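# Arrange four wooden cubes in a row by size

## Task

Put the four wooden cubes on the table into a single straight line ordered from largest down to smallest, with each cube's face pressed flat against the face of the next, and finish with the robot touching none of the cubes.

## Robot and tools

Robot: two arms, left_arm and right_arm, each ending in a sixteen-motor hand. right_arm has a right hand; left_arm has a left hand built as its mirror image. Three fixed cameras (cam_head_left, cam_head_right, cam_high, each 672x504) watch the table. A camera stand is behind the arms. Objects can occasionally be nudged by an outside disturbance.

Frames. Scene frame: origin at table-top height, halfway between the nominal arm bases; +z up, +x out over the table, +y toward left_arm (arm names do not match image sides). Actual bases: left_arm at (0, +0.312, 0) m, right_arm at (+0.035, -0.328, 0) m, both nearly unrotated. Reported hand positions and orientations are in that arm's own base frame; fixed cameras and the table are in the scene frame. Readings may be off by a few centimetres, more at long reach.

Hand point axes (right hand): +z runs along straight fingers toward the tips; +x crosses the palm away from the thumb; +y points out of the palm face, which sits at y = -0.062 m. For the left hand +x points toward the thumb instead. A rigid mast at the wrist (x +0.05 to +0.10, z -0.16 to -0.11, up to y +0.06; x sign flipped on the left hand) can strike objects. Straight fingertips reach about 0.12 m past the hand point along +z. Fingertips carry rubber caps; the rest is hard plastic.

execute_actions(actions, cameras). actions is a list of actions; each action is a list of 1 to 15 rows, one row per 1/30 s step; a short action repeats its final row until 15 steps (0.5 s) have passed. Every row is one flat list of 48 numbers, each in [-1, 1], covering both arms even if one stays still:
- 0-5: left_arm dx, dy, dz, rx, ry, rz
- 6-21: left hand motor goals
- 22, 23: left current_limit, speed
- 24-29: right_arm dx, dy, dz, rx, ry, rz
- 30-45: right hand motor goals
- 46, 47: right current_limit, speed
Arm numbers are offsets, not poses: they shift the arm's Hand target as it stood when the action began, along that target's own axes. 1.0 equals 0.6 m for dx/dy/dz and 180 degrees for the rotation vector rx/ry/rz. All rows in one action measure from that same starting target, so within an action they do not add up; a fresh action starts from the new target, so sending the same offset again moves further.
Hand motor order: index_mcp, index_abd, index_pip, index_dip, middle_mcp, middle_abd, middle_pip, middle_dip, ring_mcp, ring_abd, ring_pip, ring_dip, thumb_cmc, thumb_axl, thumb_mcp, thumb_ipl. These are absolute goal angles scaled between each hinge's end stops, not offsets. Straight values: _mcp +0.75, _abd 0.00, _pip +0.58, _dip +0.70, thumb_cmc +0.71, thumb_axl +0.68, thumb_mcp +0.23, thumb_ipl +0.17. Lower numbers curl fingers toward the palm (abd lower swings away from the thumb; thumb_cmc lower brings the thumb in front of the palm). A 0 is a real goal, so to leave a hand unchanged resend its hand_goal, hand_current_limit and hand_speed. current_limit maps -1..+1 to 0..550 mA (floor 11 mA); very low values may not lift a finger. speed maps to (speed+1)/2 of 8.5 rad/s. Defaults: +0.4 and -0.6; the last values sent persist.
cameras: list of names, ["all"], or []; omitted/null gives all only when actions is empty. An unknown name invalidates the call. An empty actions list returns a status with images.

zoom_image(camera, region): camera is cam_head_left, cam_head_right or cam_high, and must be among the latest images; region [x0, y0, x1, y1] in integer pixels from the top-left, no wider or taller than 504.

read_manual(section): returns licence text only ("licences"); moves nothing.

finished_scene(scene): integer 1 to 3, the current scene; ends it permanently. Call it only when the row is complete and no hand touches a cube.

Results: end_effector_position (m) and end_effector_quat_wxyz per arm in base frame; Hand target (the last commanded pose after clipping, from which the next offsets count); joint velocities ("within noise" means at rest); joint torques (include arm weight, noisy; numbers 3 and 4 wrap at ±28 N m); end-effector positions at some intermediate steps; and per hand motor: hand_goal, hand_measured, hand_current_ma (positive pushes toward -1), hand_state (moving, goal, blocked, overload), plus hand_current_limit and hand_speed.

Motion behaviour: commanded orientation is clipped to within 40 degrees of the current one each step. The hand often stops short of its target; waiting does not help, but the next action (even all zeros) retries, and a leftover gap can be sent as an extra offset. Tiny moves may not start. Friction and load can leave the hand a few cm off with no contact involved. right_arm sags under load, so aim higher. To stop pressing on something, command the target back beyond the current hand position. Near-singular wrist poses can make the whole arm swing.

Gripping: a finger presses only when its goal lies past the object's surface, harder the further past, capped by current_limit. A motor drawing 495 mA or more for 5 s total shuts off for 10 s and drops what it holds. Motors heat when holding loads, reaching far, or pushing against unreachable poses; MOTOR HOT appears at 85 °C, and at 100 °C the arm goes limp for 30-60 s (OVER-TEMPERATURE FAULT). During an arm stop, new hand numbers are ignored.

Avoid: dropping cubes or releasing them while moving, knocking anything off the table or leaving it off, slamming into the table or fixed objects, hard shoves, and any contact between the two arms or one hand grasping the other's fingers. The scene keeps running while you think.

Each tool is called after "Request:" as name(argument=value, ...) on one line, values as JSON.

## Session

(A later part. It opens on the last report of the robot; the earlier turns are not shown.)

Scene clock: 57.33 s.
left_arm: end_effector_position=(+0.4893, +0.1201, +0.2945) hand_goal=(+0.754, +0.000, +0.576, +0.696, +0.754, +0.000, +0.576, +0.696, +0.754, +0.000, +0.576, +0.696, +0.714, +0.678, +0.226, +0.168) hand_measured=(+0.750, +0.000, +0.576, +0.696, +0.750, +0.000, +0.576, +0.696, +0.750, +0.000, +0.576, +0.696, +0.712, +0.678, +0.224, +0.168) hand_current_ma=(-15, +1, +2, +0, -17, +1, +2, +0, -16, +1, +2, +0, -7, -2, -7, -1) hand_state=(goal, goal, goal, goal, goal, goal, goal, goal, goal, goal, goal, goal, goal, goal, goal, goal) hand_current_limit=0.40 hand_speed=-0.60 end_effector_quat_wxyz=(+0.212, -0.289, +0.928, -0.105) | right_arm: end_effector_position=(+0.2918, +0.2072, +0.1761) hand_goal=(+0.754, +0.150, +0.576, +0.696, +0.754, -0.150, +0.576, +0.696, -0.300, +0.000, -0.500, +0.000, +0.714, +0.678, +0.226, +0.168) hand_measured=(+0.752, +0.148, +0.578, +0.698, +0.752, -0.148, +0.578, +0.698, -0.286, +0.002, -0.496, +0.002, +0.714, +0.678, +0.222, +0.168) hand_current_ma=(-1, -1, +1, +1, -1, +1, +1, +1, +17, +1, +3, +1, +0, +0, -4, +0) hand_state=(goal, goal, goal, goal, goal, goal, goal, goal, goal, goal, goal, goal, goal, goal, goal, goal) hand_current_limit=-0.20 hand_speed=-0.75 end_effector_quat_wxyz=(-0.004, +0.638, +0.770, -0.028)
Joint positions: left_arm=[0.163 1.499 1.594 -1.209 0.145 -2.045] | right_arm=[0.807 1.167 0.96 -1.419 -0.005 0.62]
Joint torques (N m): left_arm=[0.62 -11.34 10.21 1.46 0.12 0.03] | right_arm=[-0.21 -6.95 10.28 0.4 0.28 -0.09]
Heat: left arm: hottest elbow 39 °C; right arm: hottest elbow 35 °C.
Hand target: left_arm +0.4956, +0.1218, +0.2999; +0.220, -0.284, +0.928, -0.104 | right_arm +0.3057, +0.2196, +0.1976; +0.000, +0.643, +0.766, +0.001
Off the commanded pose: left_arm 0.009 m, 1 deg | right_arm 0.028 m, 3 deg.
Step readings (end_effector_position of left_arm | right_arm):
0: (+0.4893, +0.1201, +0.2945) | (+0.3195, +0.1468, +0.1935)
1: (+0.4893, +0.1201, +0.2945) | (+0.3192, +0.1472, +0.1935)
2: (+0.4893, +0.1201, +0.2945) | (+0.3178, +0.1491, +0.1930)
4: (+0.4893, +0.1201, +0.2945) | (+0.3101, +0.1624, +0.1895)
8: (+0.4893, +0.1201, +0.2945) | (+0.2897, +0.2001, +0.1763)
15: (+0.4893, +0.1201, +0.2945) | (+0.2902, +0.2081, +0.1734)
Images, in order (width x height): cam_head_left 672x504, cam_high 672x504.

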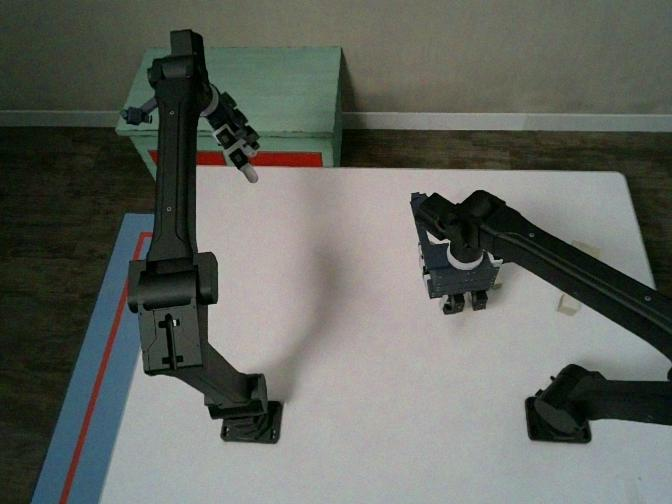

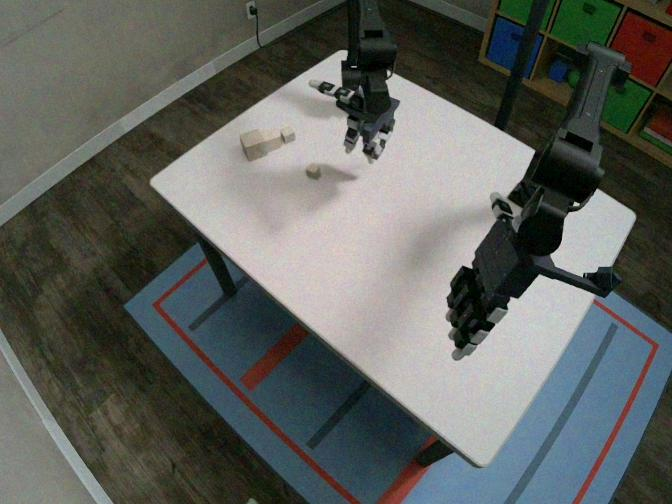

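Request:
execute_actions(actions=[[[0,0,0,0,0,0,0.754,0,0.576,0.696,0.754,0,0.576,0.696,0.754,0,0.576,0.696,0.714,0.678,0.226,0.168,0.4,-0.6,0.06,0,-0.04,0,0,0,0.754,0.15,0.576,0.696,0.754,-0.15,0.576,0.696,-0.3,0,-0.5,0,0.714,0.678,0.226,0.168,-0.2,-0.75]]], cameras=["cam_high","cam_head_left"])

Request:
zoom_image(camera="cam_head_left", region=[475, 265, 515, 300])

Request:
zoom_image(camera="cam_head_left", region=[540, 225, 610, 325])

Scene clock: 58.43 s.
left_arm: end_effector_position=(+0.4893, +0.1201, +0.2945) hand_goal=(+0.754, +0.000, +0.576, +0.696, +0.754, +0.000, +0.576, +0.696, +0.754, +0.000, +0.576, +0.696, +0.714, +0.678, +0.226, +0.168) hand_measured=(+0.750, +0.000, +0.576, +0.696, +0.750, +0.000, +0.576, +0.696, +0.750, +0.000, +0.576, +0.696, +0.712, +0.678, +0.224, +0.168) hand_current_ma=(-15, +1, +2, +0, -17, +1, +2, +0, -16, +1, +2, +0, -7, -2, -7, -1) hand_state=(goal, goal, goal, goal, goal, goal, goal, goal, goal, goal, goal, goal, goal, goal, goal, goal) hand_current_limit=0.40 hand_speed=-0.60 end_effector_quat_wxyz=(+0.212, -0.289, +0.928, -0.105) | right_arm: end_effector_position=(+0.2918, +0.2447, +0.2021) hand_goal=(+0.754, +0.150, +0.576, +0.696, +0.754, -0.150, +0.576, +0.696, -0.300, +0.000, -0.500, +0.000, +0.714, +0.678, +0.226, +0.168) hand_measured=(+0.752, +0.148, +0.578, +0.698, +0.752, -0.148, +0.578, +0.698, -0.286, +0.002, -0.496, +0.002, +0.714, +0.678, +0.222, +0.168) hand_current_ma=(-1, -1, +1, +1, -1, +1, +1, +1, +17, +1, +3, +1, +0, +0, -4, +0) hand_state=(goal, goal, goal, goal, goal, goal, goal, goal, goal, goal, goal, goal, goal, goal, goal, goal) hand_current_limit=-0.20 hand_speed=-0.75 end_effector_quat_wxyz=(-0.002, +0.640, +0.768, -0.017)
Joint positions: left_arm=[0.163 1.499 1.594 -1.209 0.145 -2.045] | right_arm=[0.889 1.219 1.066 -1.453 -0.004 0.707]
Joint torques (N m): left_arm=[0.67 -11.4 10.19 1.46 0.12 0.03] | right_arm=[0.26 -6.59 10.52 -0.36 0.3 -0.06]
Heat: left arm: hottest elbow 39 °C; right arm: hottest elbow 35 °C.
Hand target: left_arm +0.4956, +0.1218, +0.2999; +0.220, -0.284, +0.928, -0.104 | right_arm +0.2994, +0.2550, +0.2215; +0.000, +0.643, +0.766, +0.000
Off the commanded pose: left_arm 0.009 m, 1 deg | right_arm 0.023 m, 2 deg.
Step readings (end_effector_position of left_arm | right_arm):
0: (+0.4893, +0.1201, +0.2945) | (+0.2918, +0.2072, +0.1761)
1: (+0.4893, +0.1201, +0.2945) | (+0.2921, +0.2073, +0.1766)
2: (+0.4893, +0.1201, +0.2945) | (+0.2919, +0.2086, +0.1775)
4: (+0.4893, +0.1201, +0.2945) | (+0.2925, +0.2158, +0.1837)
8: (+0.4893, +0.1201, +0.2945) | (+0.2932, +0.2396, +0.1996)
15: (+0.4893, +0.1201, +0.2945) | (+0.2920, +0.2457, +0.2039)
Images, in order (width x height): cam_head_left 672x504, cam_high 672x504.

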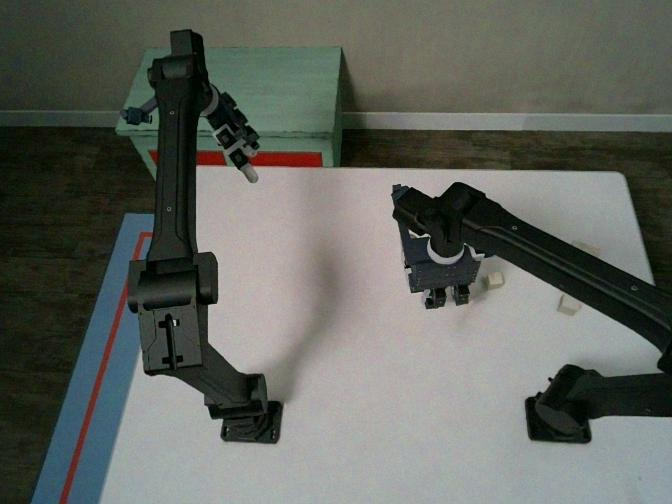

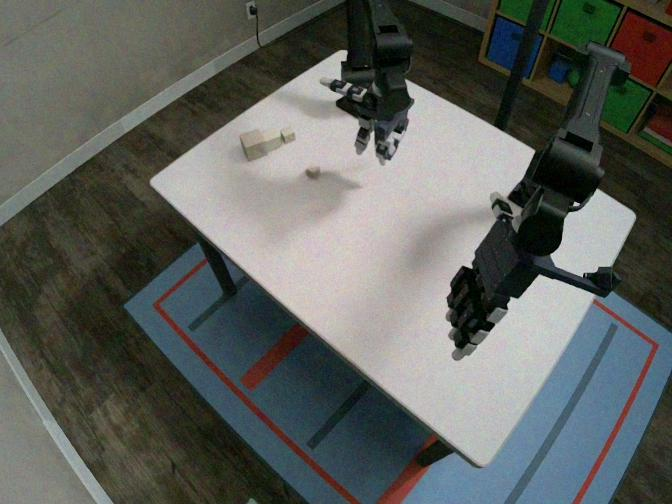

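Scaled by 12.600 from the camera's 672x504 image, which has a finer 960x720 frame.

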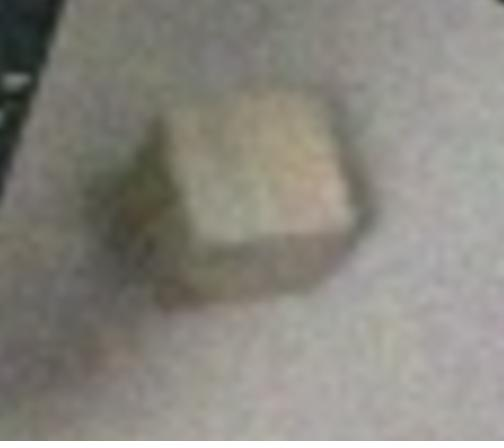

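Scaled by 5.040 from the camera's 672x504 image, which has a finer 960x720 frame.

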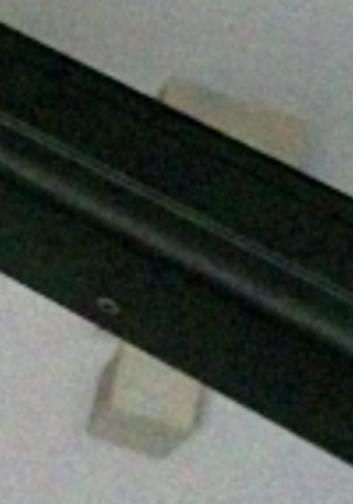

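Request:
execute_actions(actions=[[[0,0,0,0,0,0,0.754,0,0.576,0.696,0.754,0,0.576,0.696,0.754,0,0.576,0.696,0.714,0.678,0.226,0.168,0.4,-0.6,-0.13,0.05,0,0,0,0,0.754,0.15,0.576,0.696,0.754,-0.15,0.576,0.696,-0.3,0,-0.5,0,0.714,0.678,0.226,0.168,-0.2,-0.75]],[[0,0,0,0,0,0,0.754,0,0.576,0.696,0.754,0,0.576,0.696,0.754,0,0.576,0.696,0.714,0.678,0.226,0.168,0.4,-0.6,-0.127,0.053,0.03,0,0,0,0.754,0.15,0.576,0.696,0.754,-0.15,0.576,0.696,-0.3,0,-0.5,0,0.714,0.678,0.226,0.168,-0.2,-0.75]],[[0,0,0,0,0,0,0.754,0,0.576,0.696,0.754,0,0.576,0.696,0.754,0,0.576,0.696,0.714,0.678,0.226,0.168,0.4,-0.6,0,0,0.05,0,0,0,0.754,0.15,0.576,0.696,0.754,-0.15,0.576,0.696,-0.3,0,-0.5,0,0.714,0.678,0.226,0.168,-0.2,-0.75]]], cameras=["cam_high"])

Request:
zoom_image(camera="cam_high", region=[298, 150, 333, 185])

Scene clock: 61.07 s.
left_arm: end_effector_position=(+0.4893, +0.1201, +0.2945) hand_goal=(+0.754, +0.000, +0.576, +0.696, +0.754, +0.000, +0.576, +0.696, +0.754, +0.000, +0.576, +0.696, +0.714, +0.678, +0.226, +0.168) hand_measured=(+0.750, +0.000, +0.576, +0.696, +0.750, +0.000, +0.576, +0.696, +0.750, +0.000, +0.576, +0.696, +0.712, +0.678, +0.224, +0.168) hand_current_ma=(-15, +1, +2, +0, -17, +1, +2, +0, -16, +1, +2, +0, -7, -2, -7, -1) hand_state=(goal, goal, goal, goal, goal, goal, goal, goal, goal, goal, goal, goal, goal, goal, goal, goal) hand_current_limit=0.40 hand_speed=-0.60 end_effector_quat_wxyz=(+0.212, -0.289, +0.928, -0.105) | right_arm: end_effector_position=(+0.3806, +0.1113, +0.1681) hand_goal=(+0.754, +0.150, +0.576, +0.696, +0.754, -0.150, +0.576, +0.696, -0.300, +0.000, -0.500, +0.000, +0.714, +0.678, +0.226, +0.168) hand_measured=(+0.752, +0.148, +0.578, +0.698, +0.752, -0.148, +0.578, +0.698, -0.286, +0.002, -0.496, +0.002, +0.714, +0.678, +0.222, +0.168) hand_current_ma=(-1, -1, +1, +1, -1, +1, +1, +1, +17, +1, +3, +1, +0, +0, -4, +0) hand_state=(goal, goal, goal, goal, goal, goal, goal, goal, goal, goal, goal, goal, goal, goal, goal, goal) hand_current_limit=-0.20 hand_speed=-0.75 end_effector_quat_wxyz=(-0.004, +0.646, +0.763, -0.010)
Joint positions: left_arm=[0.163 1.499 1.594 -1.209 0.145 -2.045] | right_arm=[0.391 1.208 0.966 -1.35 0.002 0.226]
Joint torques (N m): left_arm=[0.56 -11.28 10.19 1.46 0.12 0.03] | right_arm=[0.38 -6.65 7.47 0.55 0.06 -0.32]
Heat: left arm: hottest elbow 39 °C; right arm: hottest elbow 35 °C.
Hand target: left_arm +0.4956, +0.1218, +0.2999; +0.220, -0.284, +0.928, -0.104 | right_arm +0.3869, +0.1139, +0.1735; +0.000, +0.643, +0.766, +0.001
Off the commanded pose: left_arm 0.009 m, 1 deg | right_arm 0.009 m, 1 deg.
Step readings (end_effector_position of left_arm | right_arm):
0: (+0.4893, +0.1201, +0.2945) | (+0.2918, +0.2446, +0.2021)
1: (+0.4893, +0.1201, +0.2945) | (+0.2920, +0.2445, +0.2021)
2: (+0.4893, +0.1201, +0.2945) | (+0.2936, +0.2429, +0.2023)
4: (+0.4893, +0.1201, +0.2945) | (+0.3037, +0.2319, +0.2042)
8: (+0.4893, +0.1201, +0.2945) | (+0.3319, +0.1906, +0.2124)
15: (+0.4893, +0.1201, +0.2945) | (+0.3404, +0.1795, +0.2154)
16: (+0.4893, +0.1201, +0.2945) | (+0.3407, +0.1797, +0.2152)
17: (+0.4893, +0.1201, +0.2945) | (+0.3418, +0.1784, +0.2142)
19: (+0.4893, +0.1201, +0.2945) | (+0.3493, +0.1643, +0.2103)
23: (+0.4893, +0.1201, +0.2945) | (+0.3686, +0.1148, +0.2009)
30: (+0.4893, +0.1201, +0.2945) | (+0.3776, +0.1062, +0.1982)
31: (+0.4893, +0.1201, +0.2945) | (+0.3780, +0.1070, +0.1979)
32: (+0.4893, +0.1201, +0.2945) | (+0.3792, +0.1081, +0.1968)
34: (+0.4893, +0.1201, +0.2945) | (+0.3815, +0.1100, +0.1923)
38: (+0.4893, +0.1201, +0.2945) | (+0.3798, +0.1104, +0.1757)
45: (+0.4893, +0.1201, +0.2945) | (+0.3803, +0.1111, +0.1680)
Images, in order (width x height): cam_high 672x504.

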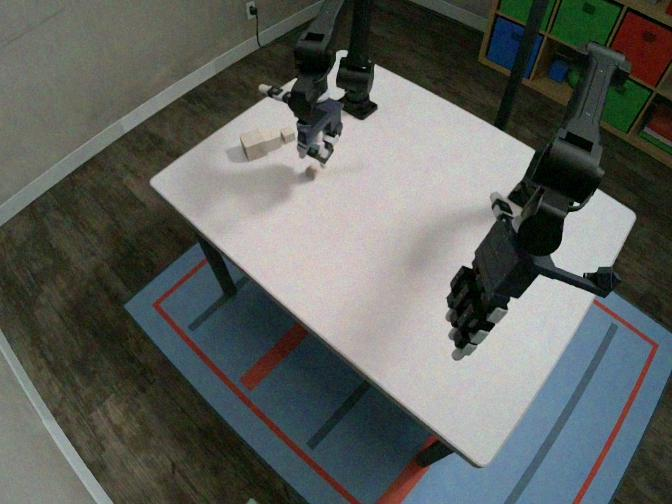

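Scaled by 14.400 from the camera's 672x504 image, which has a finer 960x720 frame.

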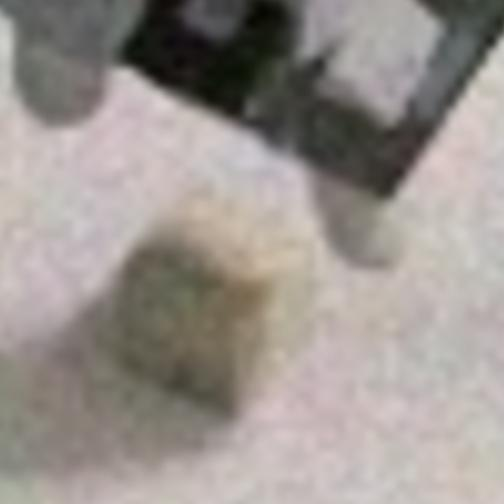

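Request:
execute_actions(actions=[[[0,0,0,0,0,0,0.754,0,0.576,0.696,0.754,0,0.576,0.696,0.754,0,0.576,0.696,0.714,0.678,0.226,0.168,0.4,-0.6,0.006,0.003,0.056,0,0,0,0.754,0.15,0.576,0.696,0.754,-0.15,0.576,0.696,-0.3,0,-0.5,0,0.714,0.678,0.226,0.168,-0.2,-0.75]],[[0,0,0,0,0,0,0.754,0,0.576,0.696,0.754,0,0.576,0.696,0.754,0,0.576,0.696,0.714,0.678,0.226,0.168,0.4,-0.6,0,0,0,0,0,0,0.754,-0.06,0.576,0.696,0.754,0.06,0.576,0.696,-0.3,0,-0.5,0,0.714,0.678,0.226,0.168,-0.2,-0.85]]], cameras=["cam_high"])

Request:
zoom_image(camera="cam_high", region=[298, 150, 333, 185])

Scene clock: 62.53 s.
left_arm: end_effector_position=(+0.4893, +0.1201, +0.2945) hand_goal=(+0.754, +0.000, +0.576, +0.696, +0.754, +0.000, +0.576, +0.696, +0.754, +0.000, +0.576, +0.696, +0.714, +0.678, +0.226, +0.168) hand_measured=(+0.750, +0.000, +0.576, +0.696, +0.750, +0.000, +0.576, +0.696, +0.750, +0.000, +0.576, +0.696, +0.712, +0.678, +0.224, +0.168) hand_current_ma=(-15, +1, +2, +0, -17, +1, +2, +0, -16, +1, +2, +0, -7, -2, -7, -1) hand_state=(goal, goal, goal, goal, goal, goal, goal, goal, goal, goal, goal, goal, goal, goal, goal, goal) hand_current_limit=0.40 hand_speed=-0.60 end_effector_quat_wxyz=(+0.212, -0.289, +0.928, -0.105) | right_arm: end_effector_position=(+0.3824, +0.1123, +0.1341) hand_goal=(+0.754, -0.060, +0.576, +0.696, +0.754, +0.060, +0.576, +0.696, -0.300, +0.000, -0.500, +0.000, +0.714, +0.678, +0.226, +0.168) hand_measured=(+0.752, +0.020, +0.578, +0.698, +0.752, -0.020, +0.578, +0.698, -0.286, +0.002, -0.496, +0.002, +0.714, +0.678, +0.222, +0.168) hand_current_ma=(-1, +168, +1, +1, -1, -169, +1, +1, +17, +1, +3, +1, +0, +0, -4, +0) hand_state=(goal, blocked, goal, goal, goal, blocked, goal, goal, goal, goal, goal, goal, goal, goal, goal, goal) hand_current_limit=-0.20 hand_speed=-0.85 end_effector_quat_wxyz=(-0.005, +0.646, +0.763, -0.010)
Joint positions: left_arm=[0.163 1.499 1.594 -1.209 0.145 -2.045] | right_arm=[0.391 1.243 0.902 -1.253 0.001 0.225]
Joint torques (N m): left_arm=[0.38 -11.46 10.13 1.52 0.12 0.03] | right_arm=[1.55 -7.53 7.36 0.58 0.07 -0.18]
Heat: left arm: hottest elbow 39 °C; right arm: hottest elbow 35 °C.
Hand target: left_arm +0.4956, +0.1218, +0.2999; +0.220, -0.284, +0.928, -0.104 | right_arm +0.3881, +0.1178, +0.1399; +0.000, +0.643, +0.766, +0.001
Off the commanded pose: left_arm 0.009 m, 1 deg | right_arm 0.010 m, 1 deg.
Step readings (end_effector_position of left_arm | right_arm):
0: (+0.4893, +0.1201, +0.2945) | (+0.3806, +0.1114, +0.1681)
1: (+0.4893, +0.1201, +0.2945) | (+0.3807, +0.1114, +0.1679)
2: (+0.4893, +0.1201, +0.2945) | (+0.3817, +0.1118, +0.1670)
4: (+0.4893, +0.1201, +0.2945) | (+0.3838, +0.1128, +0.1615)
8: (+0.4893, +0.1201, +0.2945) | (+0.3816, +0.1119, +0.1432)
15: (+0.4893, +0.1201, +0.2945) | (+0.3820, +0.1120, +0.1339)
16: (+0.4893, +0.1201, +0.2945) | (+0.3822, +0.1121, +0.1340)
17: (+0.4893, +0.1201, +0.2945) | (+0.3823, +0.1121, +0.1340)
19: (+0.4893, +0.1201, +0.2945) | (+0.3824, +0.1122, +0.1340)
23: (+0.4893, +0.1201, +0.2945) | (+0.3825, +0.1122, +0.1341)
30: (+0.4893, +0.1201, +0.2945) | (+0.3824, +0.1123, +0.1341)
Images, in order (width x height): cam_high 672x504.

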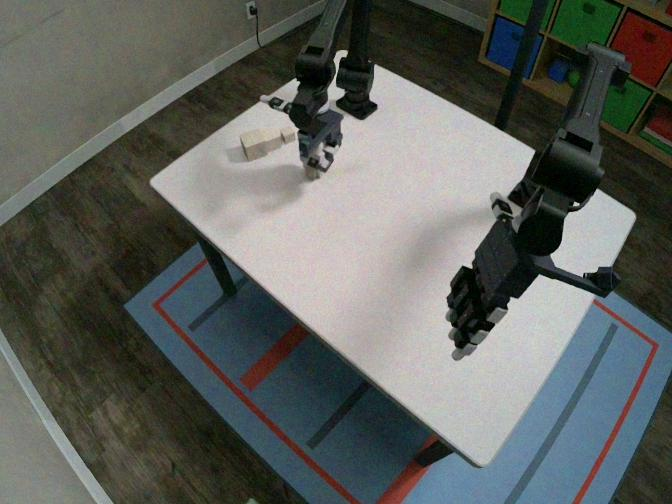

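Scaled by 14.400 from the camera's 672x504 image, which has a finer 960x720 frame.

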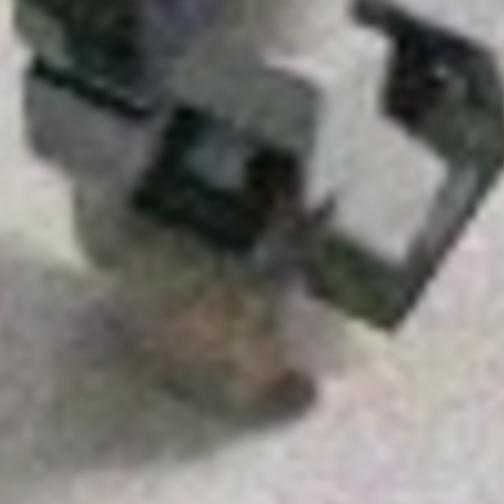

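Request:
execute_actions(actions=[[[0,0,0,0,0,0,0.754,0,0.576,0.696,0.754,0,0.576,0.696,0.754,0,0.576,0.696,0.714,0.678,0.226,0.168,0.4,-0.6,0,0,-0.055,0,0,0,0.754,-0.07,0.576,0.696,0.754,0.07,0.576,0.696,-0.3,0,-0.5,0,0.714,0.678,0.226,0.168,-0.2,-0.85]],[[0,0,0,0,0,0,0.754,0,0.576,0.696,0.754,0,0.576,0.696,0.754,0,0.576,0.696,0.714,0.678,0.226,0.168,0.4,-0.6,-0.0238,-0.1243,0,0,0,0,0.754,-0.07,0.576,0.696,0.754,0.07,0.576,0.696,-0.3,0,-0.5,0,0.714,0.678,0.226,0.168,-0.2,-0.85]]], cameras=["cam_high"])

Scene clock: 64.20 s.
left_arm: end_effector_position=(+0.4893, +0.1201, +0.2945) hand_goal=(+0.754, +0.000, +0.576, +0.696, +0.754, +0.000, +0.576, +0.696, +0.754, +0.000, +0.576, +0.696, +0.714, +0.678, +0.226, +0.168) hand_measured=(+0.750, +0.000, +0.576, +0.696, +0.750, +0.000, +0.576, +0.696, +0.750, +0.000, +0.576, +0.696, +0.712, +0.678, +0.224, +0.168) hand_current_ma=(-15, +1, +2, +0, -17, +1, +2, +0, -16, +1, +2, +0, -7, -2, -7, -1) hand_state=(goal, goal, goal, goal, goal, goal, goal, goal, goal, goal, goal, goal, goal, goal, goal, goal) hand_current_limit=0.40 hand_speed=-0.60 end_effector_quat_wxyz=(+0.212, -0.289, +0.928, -0.105) | right_arm: end_effector_position=(+0.3180, +0.0874, +0.1691) hand_goal=(+0.754, -0.070, +0.576, +0.696, +0.754, +0.070, +0.576, +0.696, -0.300, +0.000, -0.500, +0.000, +0.714, +0.678, +0.226, +0.168) hand_measured=(+0.752, +0.018, +0.576, +0.698, +0.752, -0.020, +0.578, +0.698, -0.286, +0.002, -0.496, +0.002, +0.714, +0.678, +0.222, +0.168) hand_current_ma=(-1, +197, +0, +1, -1, -200, +0, +1, +17, +1, +2, +1, +0, +0, -4, +0) hand_state=(goal, blocked, goal, goal, goal, blocked, goal, goal, goal, goal, goal, goal, goal, goal, goal, goal) hand_current_limit=-0.20 hand_speed=-0.85 end_effector_quat_wxyz=(+0.000, +0.645, +0.765, +0.000)
Joint positions: left_arm=[0.163 1.499 1.594 -1.209 0.145 -2.045] | right_arm=[0.395 0.999 0.817 -1.39 0.001 0.225]
Joint torques (N m): left_arm=[0.56 -11.34 10.18 1.51 0.11 0.03] | right_arm=[1.67 -4.6 7.5 -0.23 0.12 -0.12]
Heat: left arm: hottest elbow 40 °C; right arm: hottest elbow 35 °C.
Hand target: left_arm +0.4956, +0.1218, +0.2999; +0.220, -0.284, +0.928, -0.104 | right_arm +0.3171, +0.0908, +0.1729; +0.000, +0.643, +0.766, +0.001
Off the commanded pose: left_arm 0.009 m, 1 deg | right_arm 0.005 m, 0 deg.
Step readings (end_effector_position of left_arm | right_arm):
0: (+0.4893, +0.1201, +0.2945) | (+0.3824, +0.1123, +0.1341)
1: (+0.4893, +0.1201, +0.2945) | (+0.3824, +0.1123, +0.1341)
2: (+0.4893, +0.1201, +0.2945) | (+0.3819, +0.1120, +0.1339)
4: (+0.4893, +0.1201, +0.2945) | (+0.3779, +0.1104, +0.1335)
8: (+0.4893, +0.1201, +0.2945) | (+0.3724, +0.1081, +0.1375)
15: (+0.4893, +0.1201, +0.2945) | (+0.3752, +0.1093, +0.1481)
16: (+0.4893, +0.1201, +0.2945) | (+0.3750, +0.1092, +0.1486)
17: (+0.4893, +0.1201, +0.2945) | (+0.3733, +0.1085, +0.1491)
19: (+0.4893, +0.1201, +0.2945) | (+0.3622, +0.1039, +0.1511)
23: (+0.4893, +0.1201, +0.2945) | (+0.3303, +0.0909, +0.1595)
30: (+0.4893, +0.1201, +0.2945) | (+0.3188, +0.0876, +0.1693)
Images, in order (width x height): cam_high 672x504.

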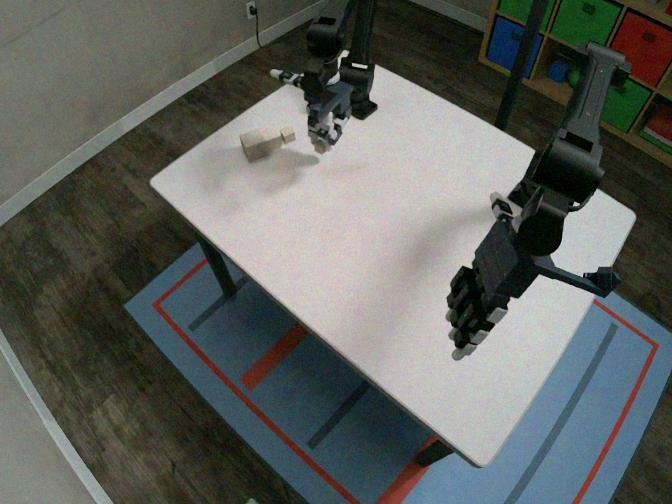

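Request:
execute_actions(actions=[[[0,0,0,0,0,0,0.754,0,0.576,0.696,0.754,0,0.576,0.696,0.754,0,0.576,0.696,0.714,0.678,0.226,0.168,0.4,-0.6,-0.0917,-0.0653,0,0,0,0.0556,0.754,-0.07,0.576,0.696,0.754,0.07,0.576,0.696,-0.3,0,-0.5,0,0.714,0.678,0.226,0.168,-0.2,-0.85]],[[0,0,0,0,0,0,0.754,0,0.576,0.696,0.754,0,0.576,0.696,0.754,0,0.576,0.696,0.714,0.678,0.226,0.168,0.4,-0.6,-0.0907,-0.02,0,0,0,0.0556,0.754,-0.07,0.576,0.696,0.754,0.07,0.576,0.696,-0.3,0,-0.5,0,0.714,0.678,0.226,0.168,-0.2,-0.85]],[[0,0,0,0,0,0,0.754,0,0.576,0.696,0.754,0,0.576,0.696,0.754,0,0.576,0.696,0.714,0.678,0.226,0.168,0.4,-0.6,-0.0737,0.008,0,0,0,0.0533,0.754,-0.07,0.576,0.696,0.754,0.07,0.576,0.696,-0.3,0,-0.5,0,0.714,0.678,0.226,0.168,-0.2,-0.85]]], cameras=["all"])

Request:
zoom_image(camera="cam_high", region=[240, 100, 310, 170])

Request:
zoom_image(camera="cam_head_left", region=[540, 240, 610, 340])

Scene clock: 66.03 s.
left_arm: end_effector_position=(+0.4893, +0.1201, +0.2945) hand_goal=(+0.754, +0.000, +0.576, +0.696, +0.754, +0.000, +0.576, +0.696, +0.754, +0.000, +0.576, +0.696, +0.714, +0.678, +0.226, +0.168) hand_measured=(+0.750, +0.000, +0.576, +0.696, +0.750, +0.000, +0.576, +0.696, +0.750, +0.000, +0.576, +0.696, +0.712, +0.678, +0.224, +0.168) hand_current_ma=(-15, +1, +2, +0, -17, +1, +2, +0, -16, +1, +2, +0, -7, -2, -7, -1) hand_state=(goal, goal, goal, goal, goal, goal, goal, goal, goal, goal, goal, goal, goal, goal, goal, goal) hand_current_limit=0.40 hand_speed=-0.60 end_effector_quat_wxyz=(+0.212, -0.289, +0.928, -0.105) | right_arm: end_effector_position=(+0.2678, -0.0666, +0.1658) hand_goal=(+0.754, -0.070, +0.576, +0.696, +0.754, +0.070, +0.576, +0.696, -0.300, +0.000, -0.500, +0.000, +0.714, +0.678, +0.226, +0.168) hand_measured=(+0.752, +0.018, +0.576, +0.698, +0.752, -0.020, +0.578, +0.698, -0.286, +0.002, -0.496, +0.002, +0.714, +0.678, +0.222, +0.168) hand_current_ma=(-1, +196, +0, +1, -1, -200, +0, +1, +17, +1, +2, +1, +0, +0, -4, +0) hand_state=(goal, blocked, goal, goal, goal, blocked, goal, goal, goal, goal, goal, goal, goal, goal, goal, goal) hand_current_limit=-0.20 hand_speed=-0.85 end_effector_quat_wxyz=(-0.003, +0.817, +0.577, -0.005)
Joint positions: left_arm=[0.163 1.499 1.594 -1.209 0.145 -2.045] | right_arm=[-0.082 0.839 0.725 -1.468 0.001 0.258]
Joint torques (N m): left_arm=[0.5 -11.28 10.17 1.48 0.12 0.04] | right_arm=[-0.56 -1.38 8.42 0.09 0.11 -0.27]
Heat: left arm: hottest elbow 40 °C; right arm: hottest elbow 35 °C.
Hand target: left_arm +0.4956, +0.1218, +0.2999; +0.220, -0.284, +0.928, -0.104 | right_arm +0.2730, -0.0690, +0.1727; +0.000, +0.817, +0.576, +0.001
Off the commanded pose: left_arm 0.009 m, 1 deg | right_arm 0.009 m, 1 deg.
Step readings (end_effector_position of left_arm | right_arm):
0: (+0.4893, +0.1201, +0.2945) | (+0.3179, +0.0874, +0.1691)
1: (+0.4893, +0.1201, +0.2945) | (+0.3176, +0.0872, +0.1688)
2: (+0.4893, +0.1201, +0.2945) | (+0.3163, +0.0852, +0.1680)
4: (+0.4893, +0.1201, +0.2945) | (+0.3086, +0.0751, +0.1642)
8: (+0.4893, +0.1201, +0.2945) | (+0.2911, +0.0460, +0.1619)
15: (+0.4893, +0.1201, +0.2945) | (+0.2866, +0.0331, +0.1664)
16: (+0.4893, +0.1201, +0.2945) | (+0.2865, +0.0324, +0.1663)
17: (+0.4893, +0.1201, +0.2945) | (+0.2862, +0.0304, +0.1662)
19: (+0.4893, +0.1201, +0.2945) | (+0.2839, +0.0171, +0.1659)
23: (+0.4893, +0.1201, +0.2945) | (+0.2767, -0.0122, +0.1662)
30: (+0.4893, +0.1201, +0.2945) | (+0.2748, -0.0229, +0.1673)
31: (+0.4893, +0.1201, +0.2945) | (+0.2748, -0.0234, +0.1673)
32: (+0.4893, +0.1201, +0.2945) | (+0.2746, -0.0251, +0.1672)
34: (+0.4893, +0.1201, +0.2945) | (+0.2733, -0.0360, +0.1671)
38: (+0.4893, +0.1201, +0.2945) | (+0.2692, -0.0599, +0.1673)
45: (+0.4893, +0.1201, +0.2945) | (+0.2679, -0.0663, +0.1661)

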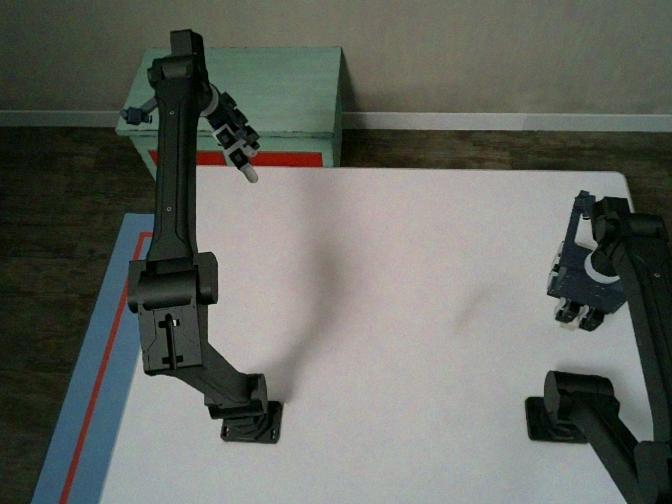

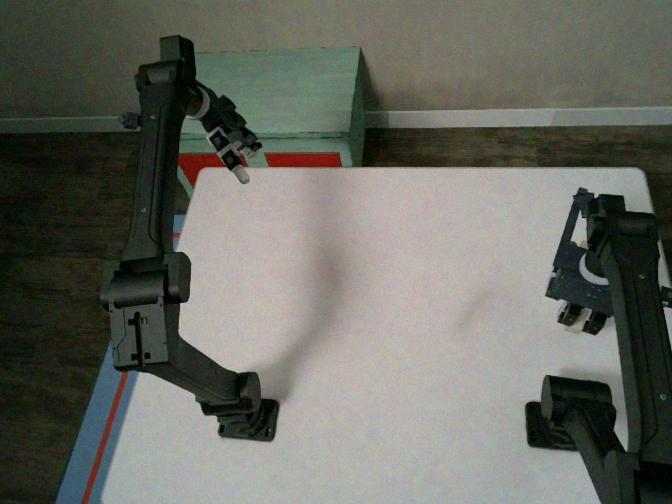

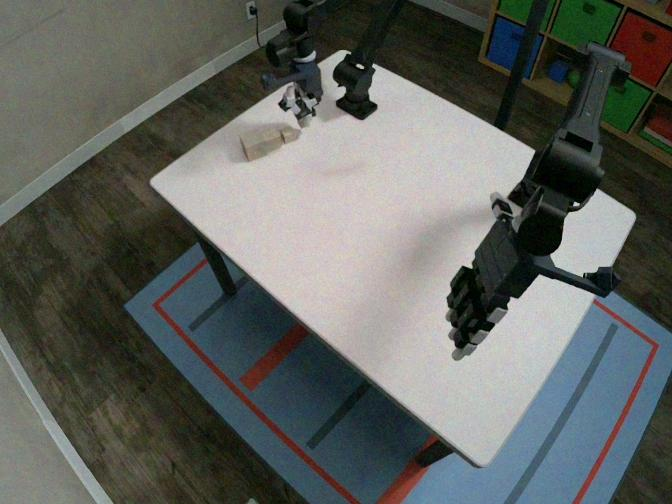

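Scaled by 7.200 from the camera's 672x504 image, which has a finer 960x720 frame.

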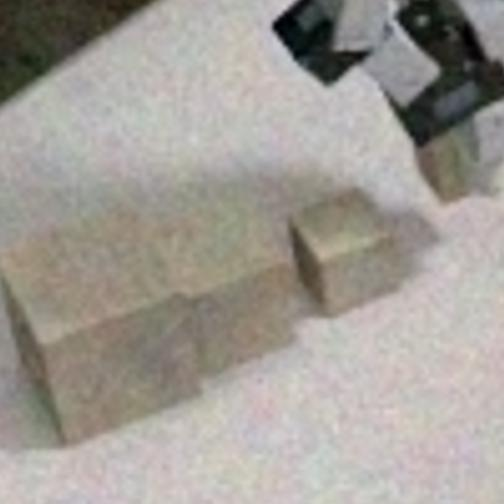

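Scaled by 5.040 from the camera's 672x504 image, which has a finer 960x720 frame.

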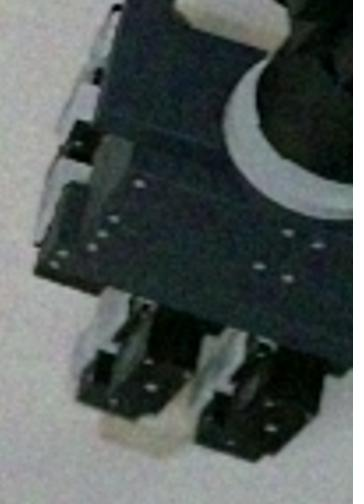

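Request:
zoom_image(camera="cam_high", region=[275, 105, 315, 145])

Scaled by 12.600 from the camera's 672x504 image, which has a finer 960x720 frame.

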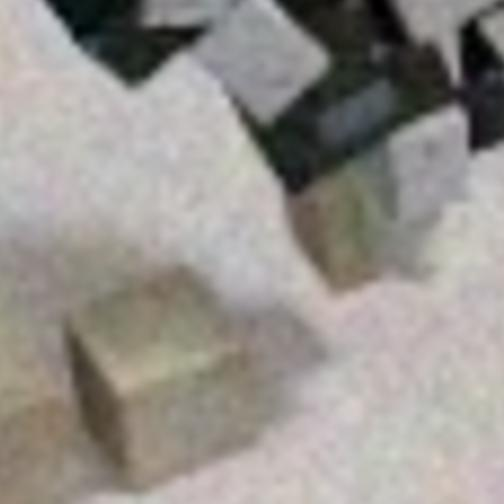

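Request:
execute_actions(actions=[[[0,0,0,0,0,0,0.754,0,0.576,0.696,0.754,0,0.576,0.696,0.754,0,0.576,0.696,0.714,0.678,0.226,0.168,0.4,-0.6,0,0,0.05,0,0,0,0.754,-0.07,0.576,0.696,0.754,0.07,0.576,0.696,-0.3,0,-0.5,0,0.714,0.678,0.226,0.168,-0.2,-0.85]]], cameras=["all"])

Request:
zoom_image(camera="cam_high", region=[275, 105, 315, 145])

Request:
zoom_image(camera="cam_head_left", region=[545, 300, 595, 340])

Scene clock: 67.20 s.
left_arm: end_effector_position=(+0.4893, +0.1201, +0.2945) hand_goal=(+0.754, +0.000, +0.576, +0.696, +0.754, +0.000, +0.576, +0.696, +0.754, +0.000, +0.576, +0.696, +0.714, +0.678, +0.226, +0.168) hand_measured=(+0.750, +0.000, +0.576, +0.696, +0.750, +0.000, +0.576, +0.696, +0.750, +0.000, +0.576, +0.696, +0.712, +0.678, +0.224, +0.168) hand_current_ma=(-15, +1, +2, +0, -17, +1, +2, +0, -16, +1, +2, +0, -7, -2, -7, -1) hand_state=(goal, goal, goal, goal, goal, goal, goal, goal, goal, goal, goal, goal, goal, goal, goal, goal) hand_current_limit=0.40 hand_speed=-0.60 end_effector_quat_wxyz=(+0.212, -0.289, +0.928, -0.105) | right_arm: end_effector_position=(+0.2669, -0.0666, +0.1382) hand_goal=(+0.754, -0.070, +0.576, +0.696, +0.754, +0.070, +0.576, +0.696, -0.300, +0.000, -0.500, +0.000, +0.714, +0.678, +0.226, +0.168) hand_measured=(+0.752, +0.018, +0.576, +0.698, +0.752, -0.020, +0.578, +0.698, -0.286, +0.002, -0.496, +0.002, +0.714, +0.678, +0.222, +0.168) hand_current_ma=(-1, +196, +0, +1, -1, -200, +0, +1, +17, +1, +2, +1, +0, +0, -4, +0) hand_state=(goal, blocked, goal, goal, goal, blocked, goal, goal, goal, goal, goal, goal, goal, goal, goal, goal) hand_current_limit=-0.20 hand_speed=-0.85 end_effector_quat_wxyz=(-0.005, +0.817, +0.577, -0.007)
Joint positions: left_arm=[0.163 1.499 1.594 -1.209 0.145 -2.045] | right_arm=[-0.083 0.856 0.661 -1.394 0.001 0.258]
Joint torques (N m): left_arm=[0.5 -11.52 10.14 1.51 0.11 0.04] | right_arm=[-0.5 -1.96 7.76 0.7 0.13 -0.29]
Heat: left arm: hottest elbow 40 °C; right arm: hottest elbow 35 °C.
Hand target: left_arm +0.4956, +0.1218, +0.2999; +0.220, -0.284, +0.928, -0.104 | right_arm +0.2731, -0.0690, +0.1428; +0.000, +0.817, +0.576, +0.001
Off the commanded pose: left_arm 0.009 m, 1 deg | right_arm 0.008 m, 1 deg.
Step readings (end_effector_position of left_arm | right_arm):
0: (+0.4893, +0.1201, +0.2945) | (+0.2678, -0.0667, +0.1658)
1: (+0.4893, +0.1201, +0.2945) | (+0.2678, -0.0667, +0.1658)
2: (+0.4893, +0.1201, +0.2945) | (+0.2681, -0.0667, +0.1648)
4: (+0.4893, +0.1201, +0.2945) | (+0.2694, -0.0668, +0.1597)
8: (+0.4893, +0.1201, +0.2945) | (+0.2656, -0.0665, +0.1432)
15: (+0.4893, +0.1201, +0.2945) | (+0.2664, -0.0666, +0.1380)

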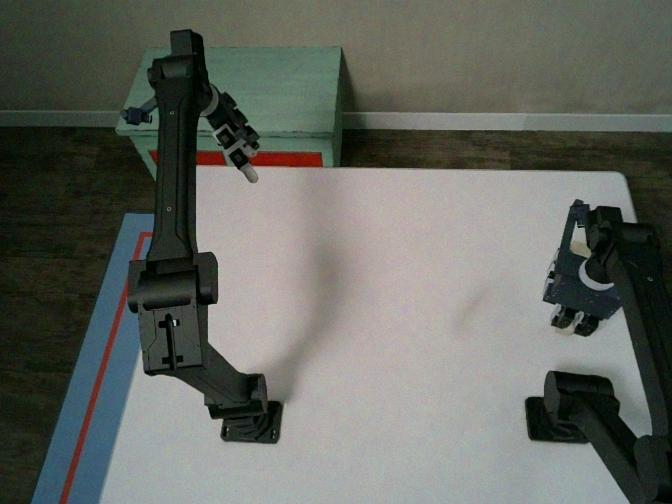

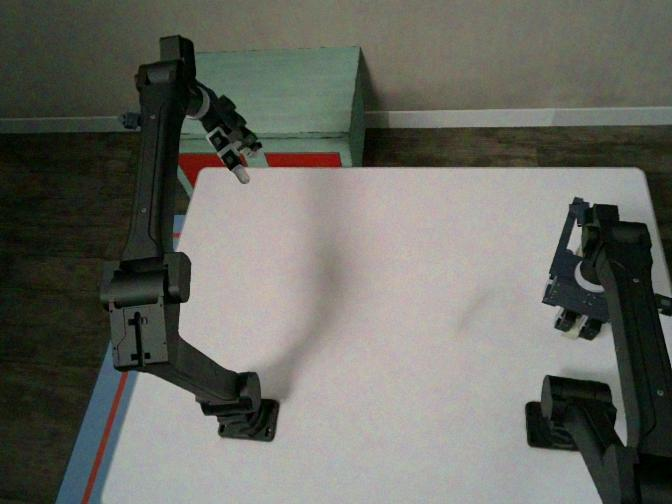

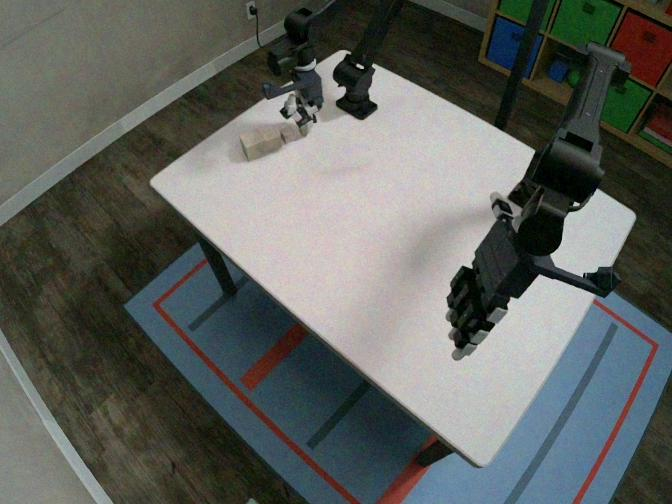

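Scaled by 12.600 from the camera's 672x504 image, which has a finer 960x720 frame.

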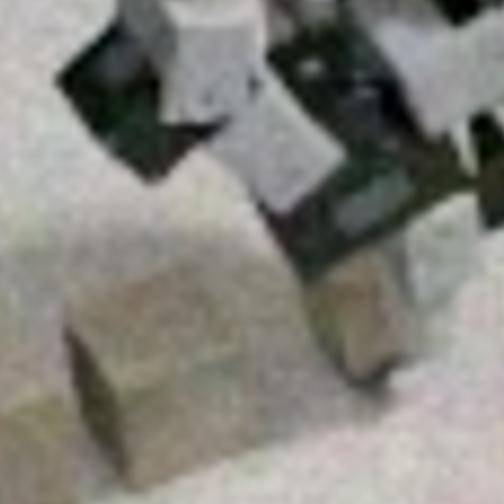

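Scaled by 10.080 from the camera's 672x504 image, which has a finer 960x720 frame.

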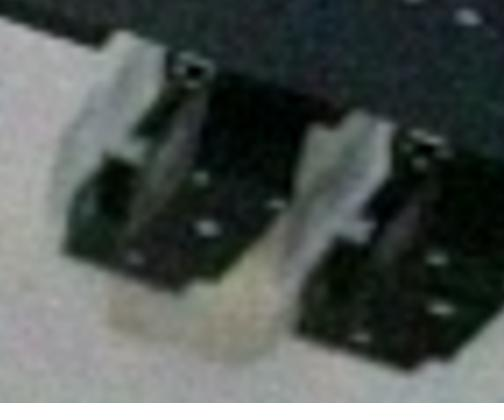

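Request:
execute_actions(actions=[[[0,0,0,0,0,0,0.754,0,0.576,0.696,0.754,0,0.576,0.696,0.754,0,0.576,0.696,0.714,0.678,0.226,0.168,0.4,-0.6,0,0,0.015,0,0,0,0.754,-0.07,0.576,0.696,0.754,0.07,0.576,0.696,-0.3,0,-0.5,0,0.714,0.678,0.226,0.168,-0.2,-0.85]]], cameras=["all"])

Request:
zoom_image(camera="cam_high", region=[275, 105, 315, 145])

Request:
zoom_image(camera="cam_head_left", region=[545, 300, 595, 340])

Scene clock: 68.13 s.
left_arm: end_effector_position=(+0.4893, +0.1201, +0.2945) hand_goal=(+0.754, +0.000, +0.576, +0.696, +0.754, +0.000, +0.576, +0.696, +0.754, +0.000, +0.576, +0.696, +0.714, +0.678, +0.226, +0.168) hand_measured=(+0.750, +0.000, +0.576, +0.696, +0.750, +0.000, +0.576, +0.696, +0.750, +0.000, +0.576, +0.696, +0.712, +0.678, +0.224, +0.168) hand_current_ma=(-15, +1, +2, +0, -17, +1, +2, +0, -16, +1, +2, +0, -7, -2, -7, -1) hand_state=(goal, goal, goal, goal, goal, goal, goal, goal, goal, goal, goal, goal, goal, goal, goal, goal) hand_current_limit=0.40 hand_speed=-0.60 end_effector_quat_wxyz=(+0.212, -0.289, +0.928, -0.105) | right_arm: end_effector_position=(+0.2675, -0.0667, +0.1314) hand_goal=(+0.754, -0.070, +0.576, +0.696, +0.754, +0.070, +0.576, +0.696, -0.300, +0.000, -0.500, +0.000, +0.714, +0.678, +0.226, +0.168) hand_measured=(+0.752, +0.018, +0.576, +0.698, +0.752, -0.020, +0.576, +0.698, -0.286, +0.002, -0.496, +0.002, +0.714, +0.678, +0.222, +0.168) hand_current_ma=(-1, +196, +0, +1, -1, -200, +0, +1, +17, +1, +2, +1, +0, +0, -4, +0) hand_state=(goal, blocked, goal, goal, goal, blocked, goal, goal, goal, goal, goal, goal, goal, goal, goal, goal) hand_current_limit=-0.20 hand_speed=-0.85 end_effector_quat_wxyz=(-0.004, +0.817, +0.577, -0.006)
Joint positions: left_arm=[0.163 1.499 1.594 -1.209 0.145 -2.045] | right_arm=[-0.083 0.86 0.644 -1.369 0.001 0.258]
Joint torques (N m): left_arm=[0.56 -11.34 10.19 1.48 0.11 0.02] | right_arm=[-0.03 -2.37 7.45 0.76 0.11 -0.23]
Heat: left arm: hottest elbow 40 °C; right arm: hottest elbow 35 °C.
Hand target: left_arm +0.4956, +0.1218, +0.2999; +0.220, -0.284, +0.928, -0.104 | right_arm +0.2730, -0.0690, +0.1337; +0.000, +0.817, +0.576, +0.001
Off the commanded pose: left_arm 0.009 m, 1 deg | right_arm 0.006 m, 1 deg.
Step readings (end_effector_position of left_arm | right_arm):
0: (+0.4893, +0.1201, +0.2945) | (+0.2669, -0.0666, +0.1382)
1: (+0.4893, +0.1201, +0.2945) | (+0.2669, -0.0666, +0.1382)
2: (+0.4893, +0.1201, +0.2945) | (+0.2673, -0.0666, +0.1380)
4: (+0.4893, +0.1201, +0.2945) | (+0.2682, -0.0667, +0.1367)
8: (+0.4893, +0.1201, +0.2945) | (+0.2676, -0.0667, +0.1324)
15: (+0.4893, +0.1201, +0.2945) | (+0.2675, -0.0667, +0.1314)

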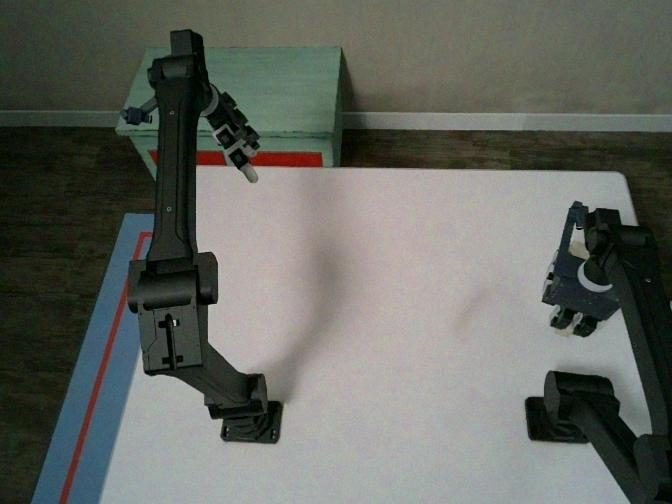

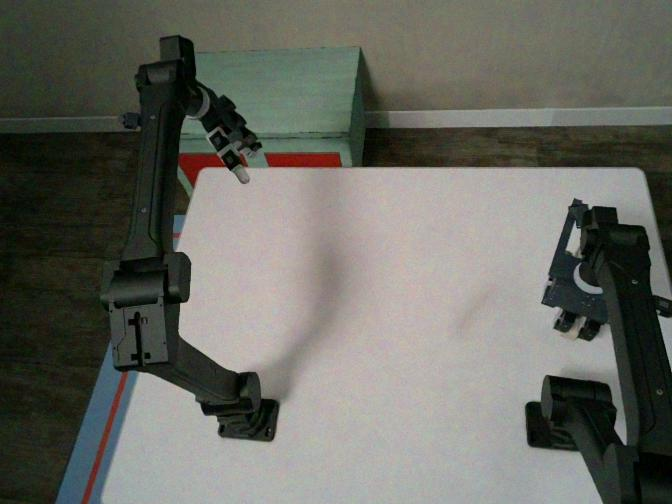

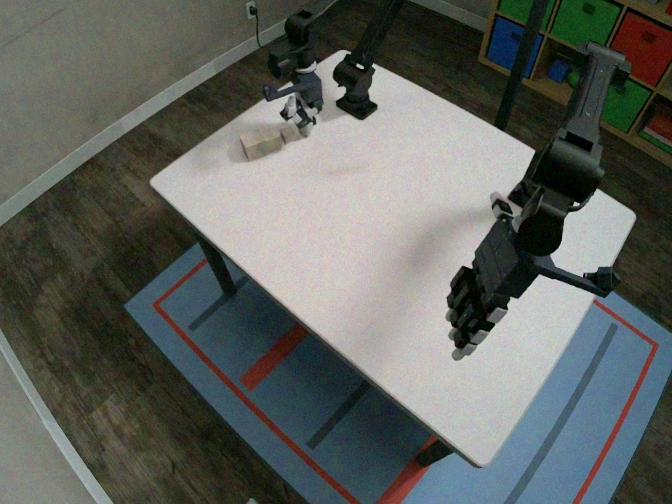

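Scaled by 12.600 from the camera's 672x504 image, which has a finer 960x720 frame.

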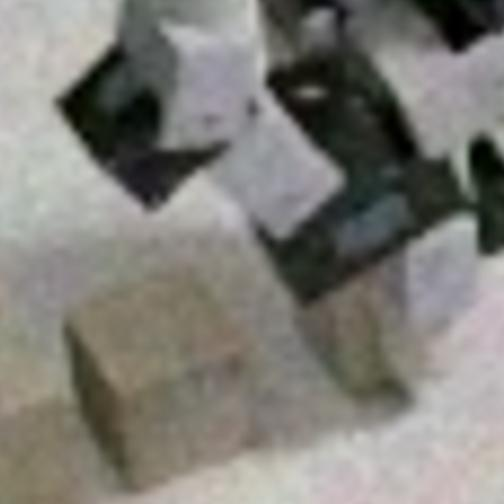

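Scaled by 10.080 from the camera's 672x504 image, which has a finer 960x720 frame.

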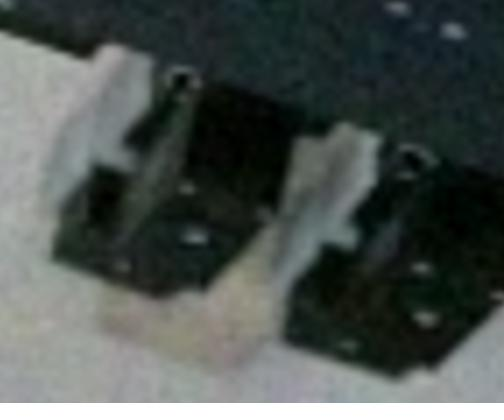

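Request:
zoom_image(camera="cam_high", region=[262, 120, 312, 160])

Request:
zoom_image(camera="cam_high", region=[235, 125, 285, 165])

Request:
zoom_image(camera="cam_head_left", region=[540, 230, 620, 350])

Scaled by 10.080 from the camera's 672x504 image, which has a finer 960x720 frame.

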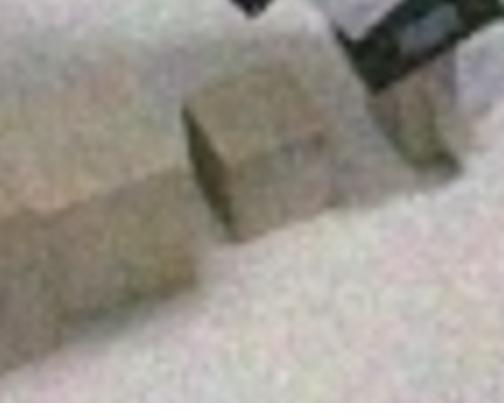

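Scaled by 10.080 from the camera's 672x504 image, which has a finer 960x720 frame.

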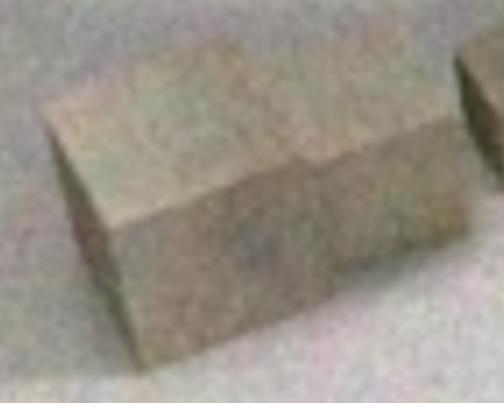

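Scaled by 4.200 from the camera's 672x504 image, which has a finer 960x720 frame.

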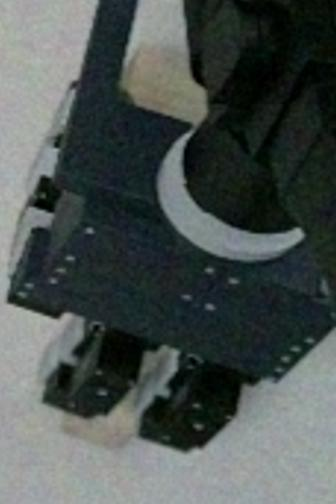

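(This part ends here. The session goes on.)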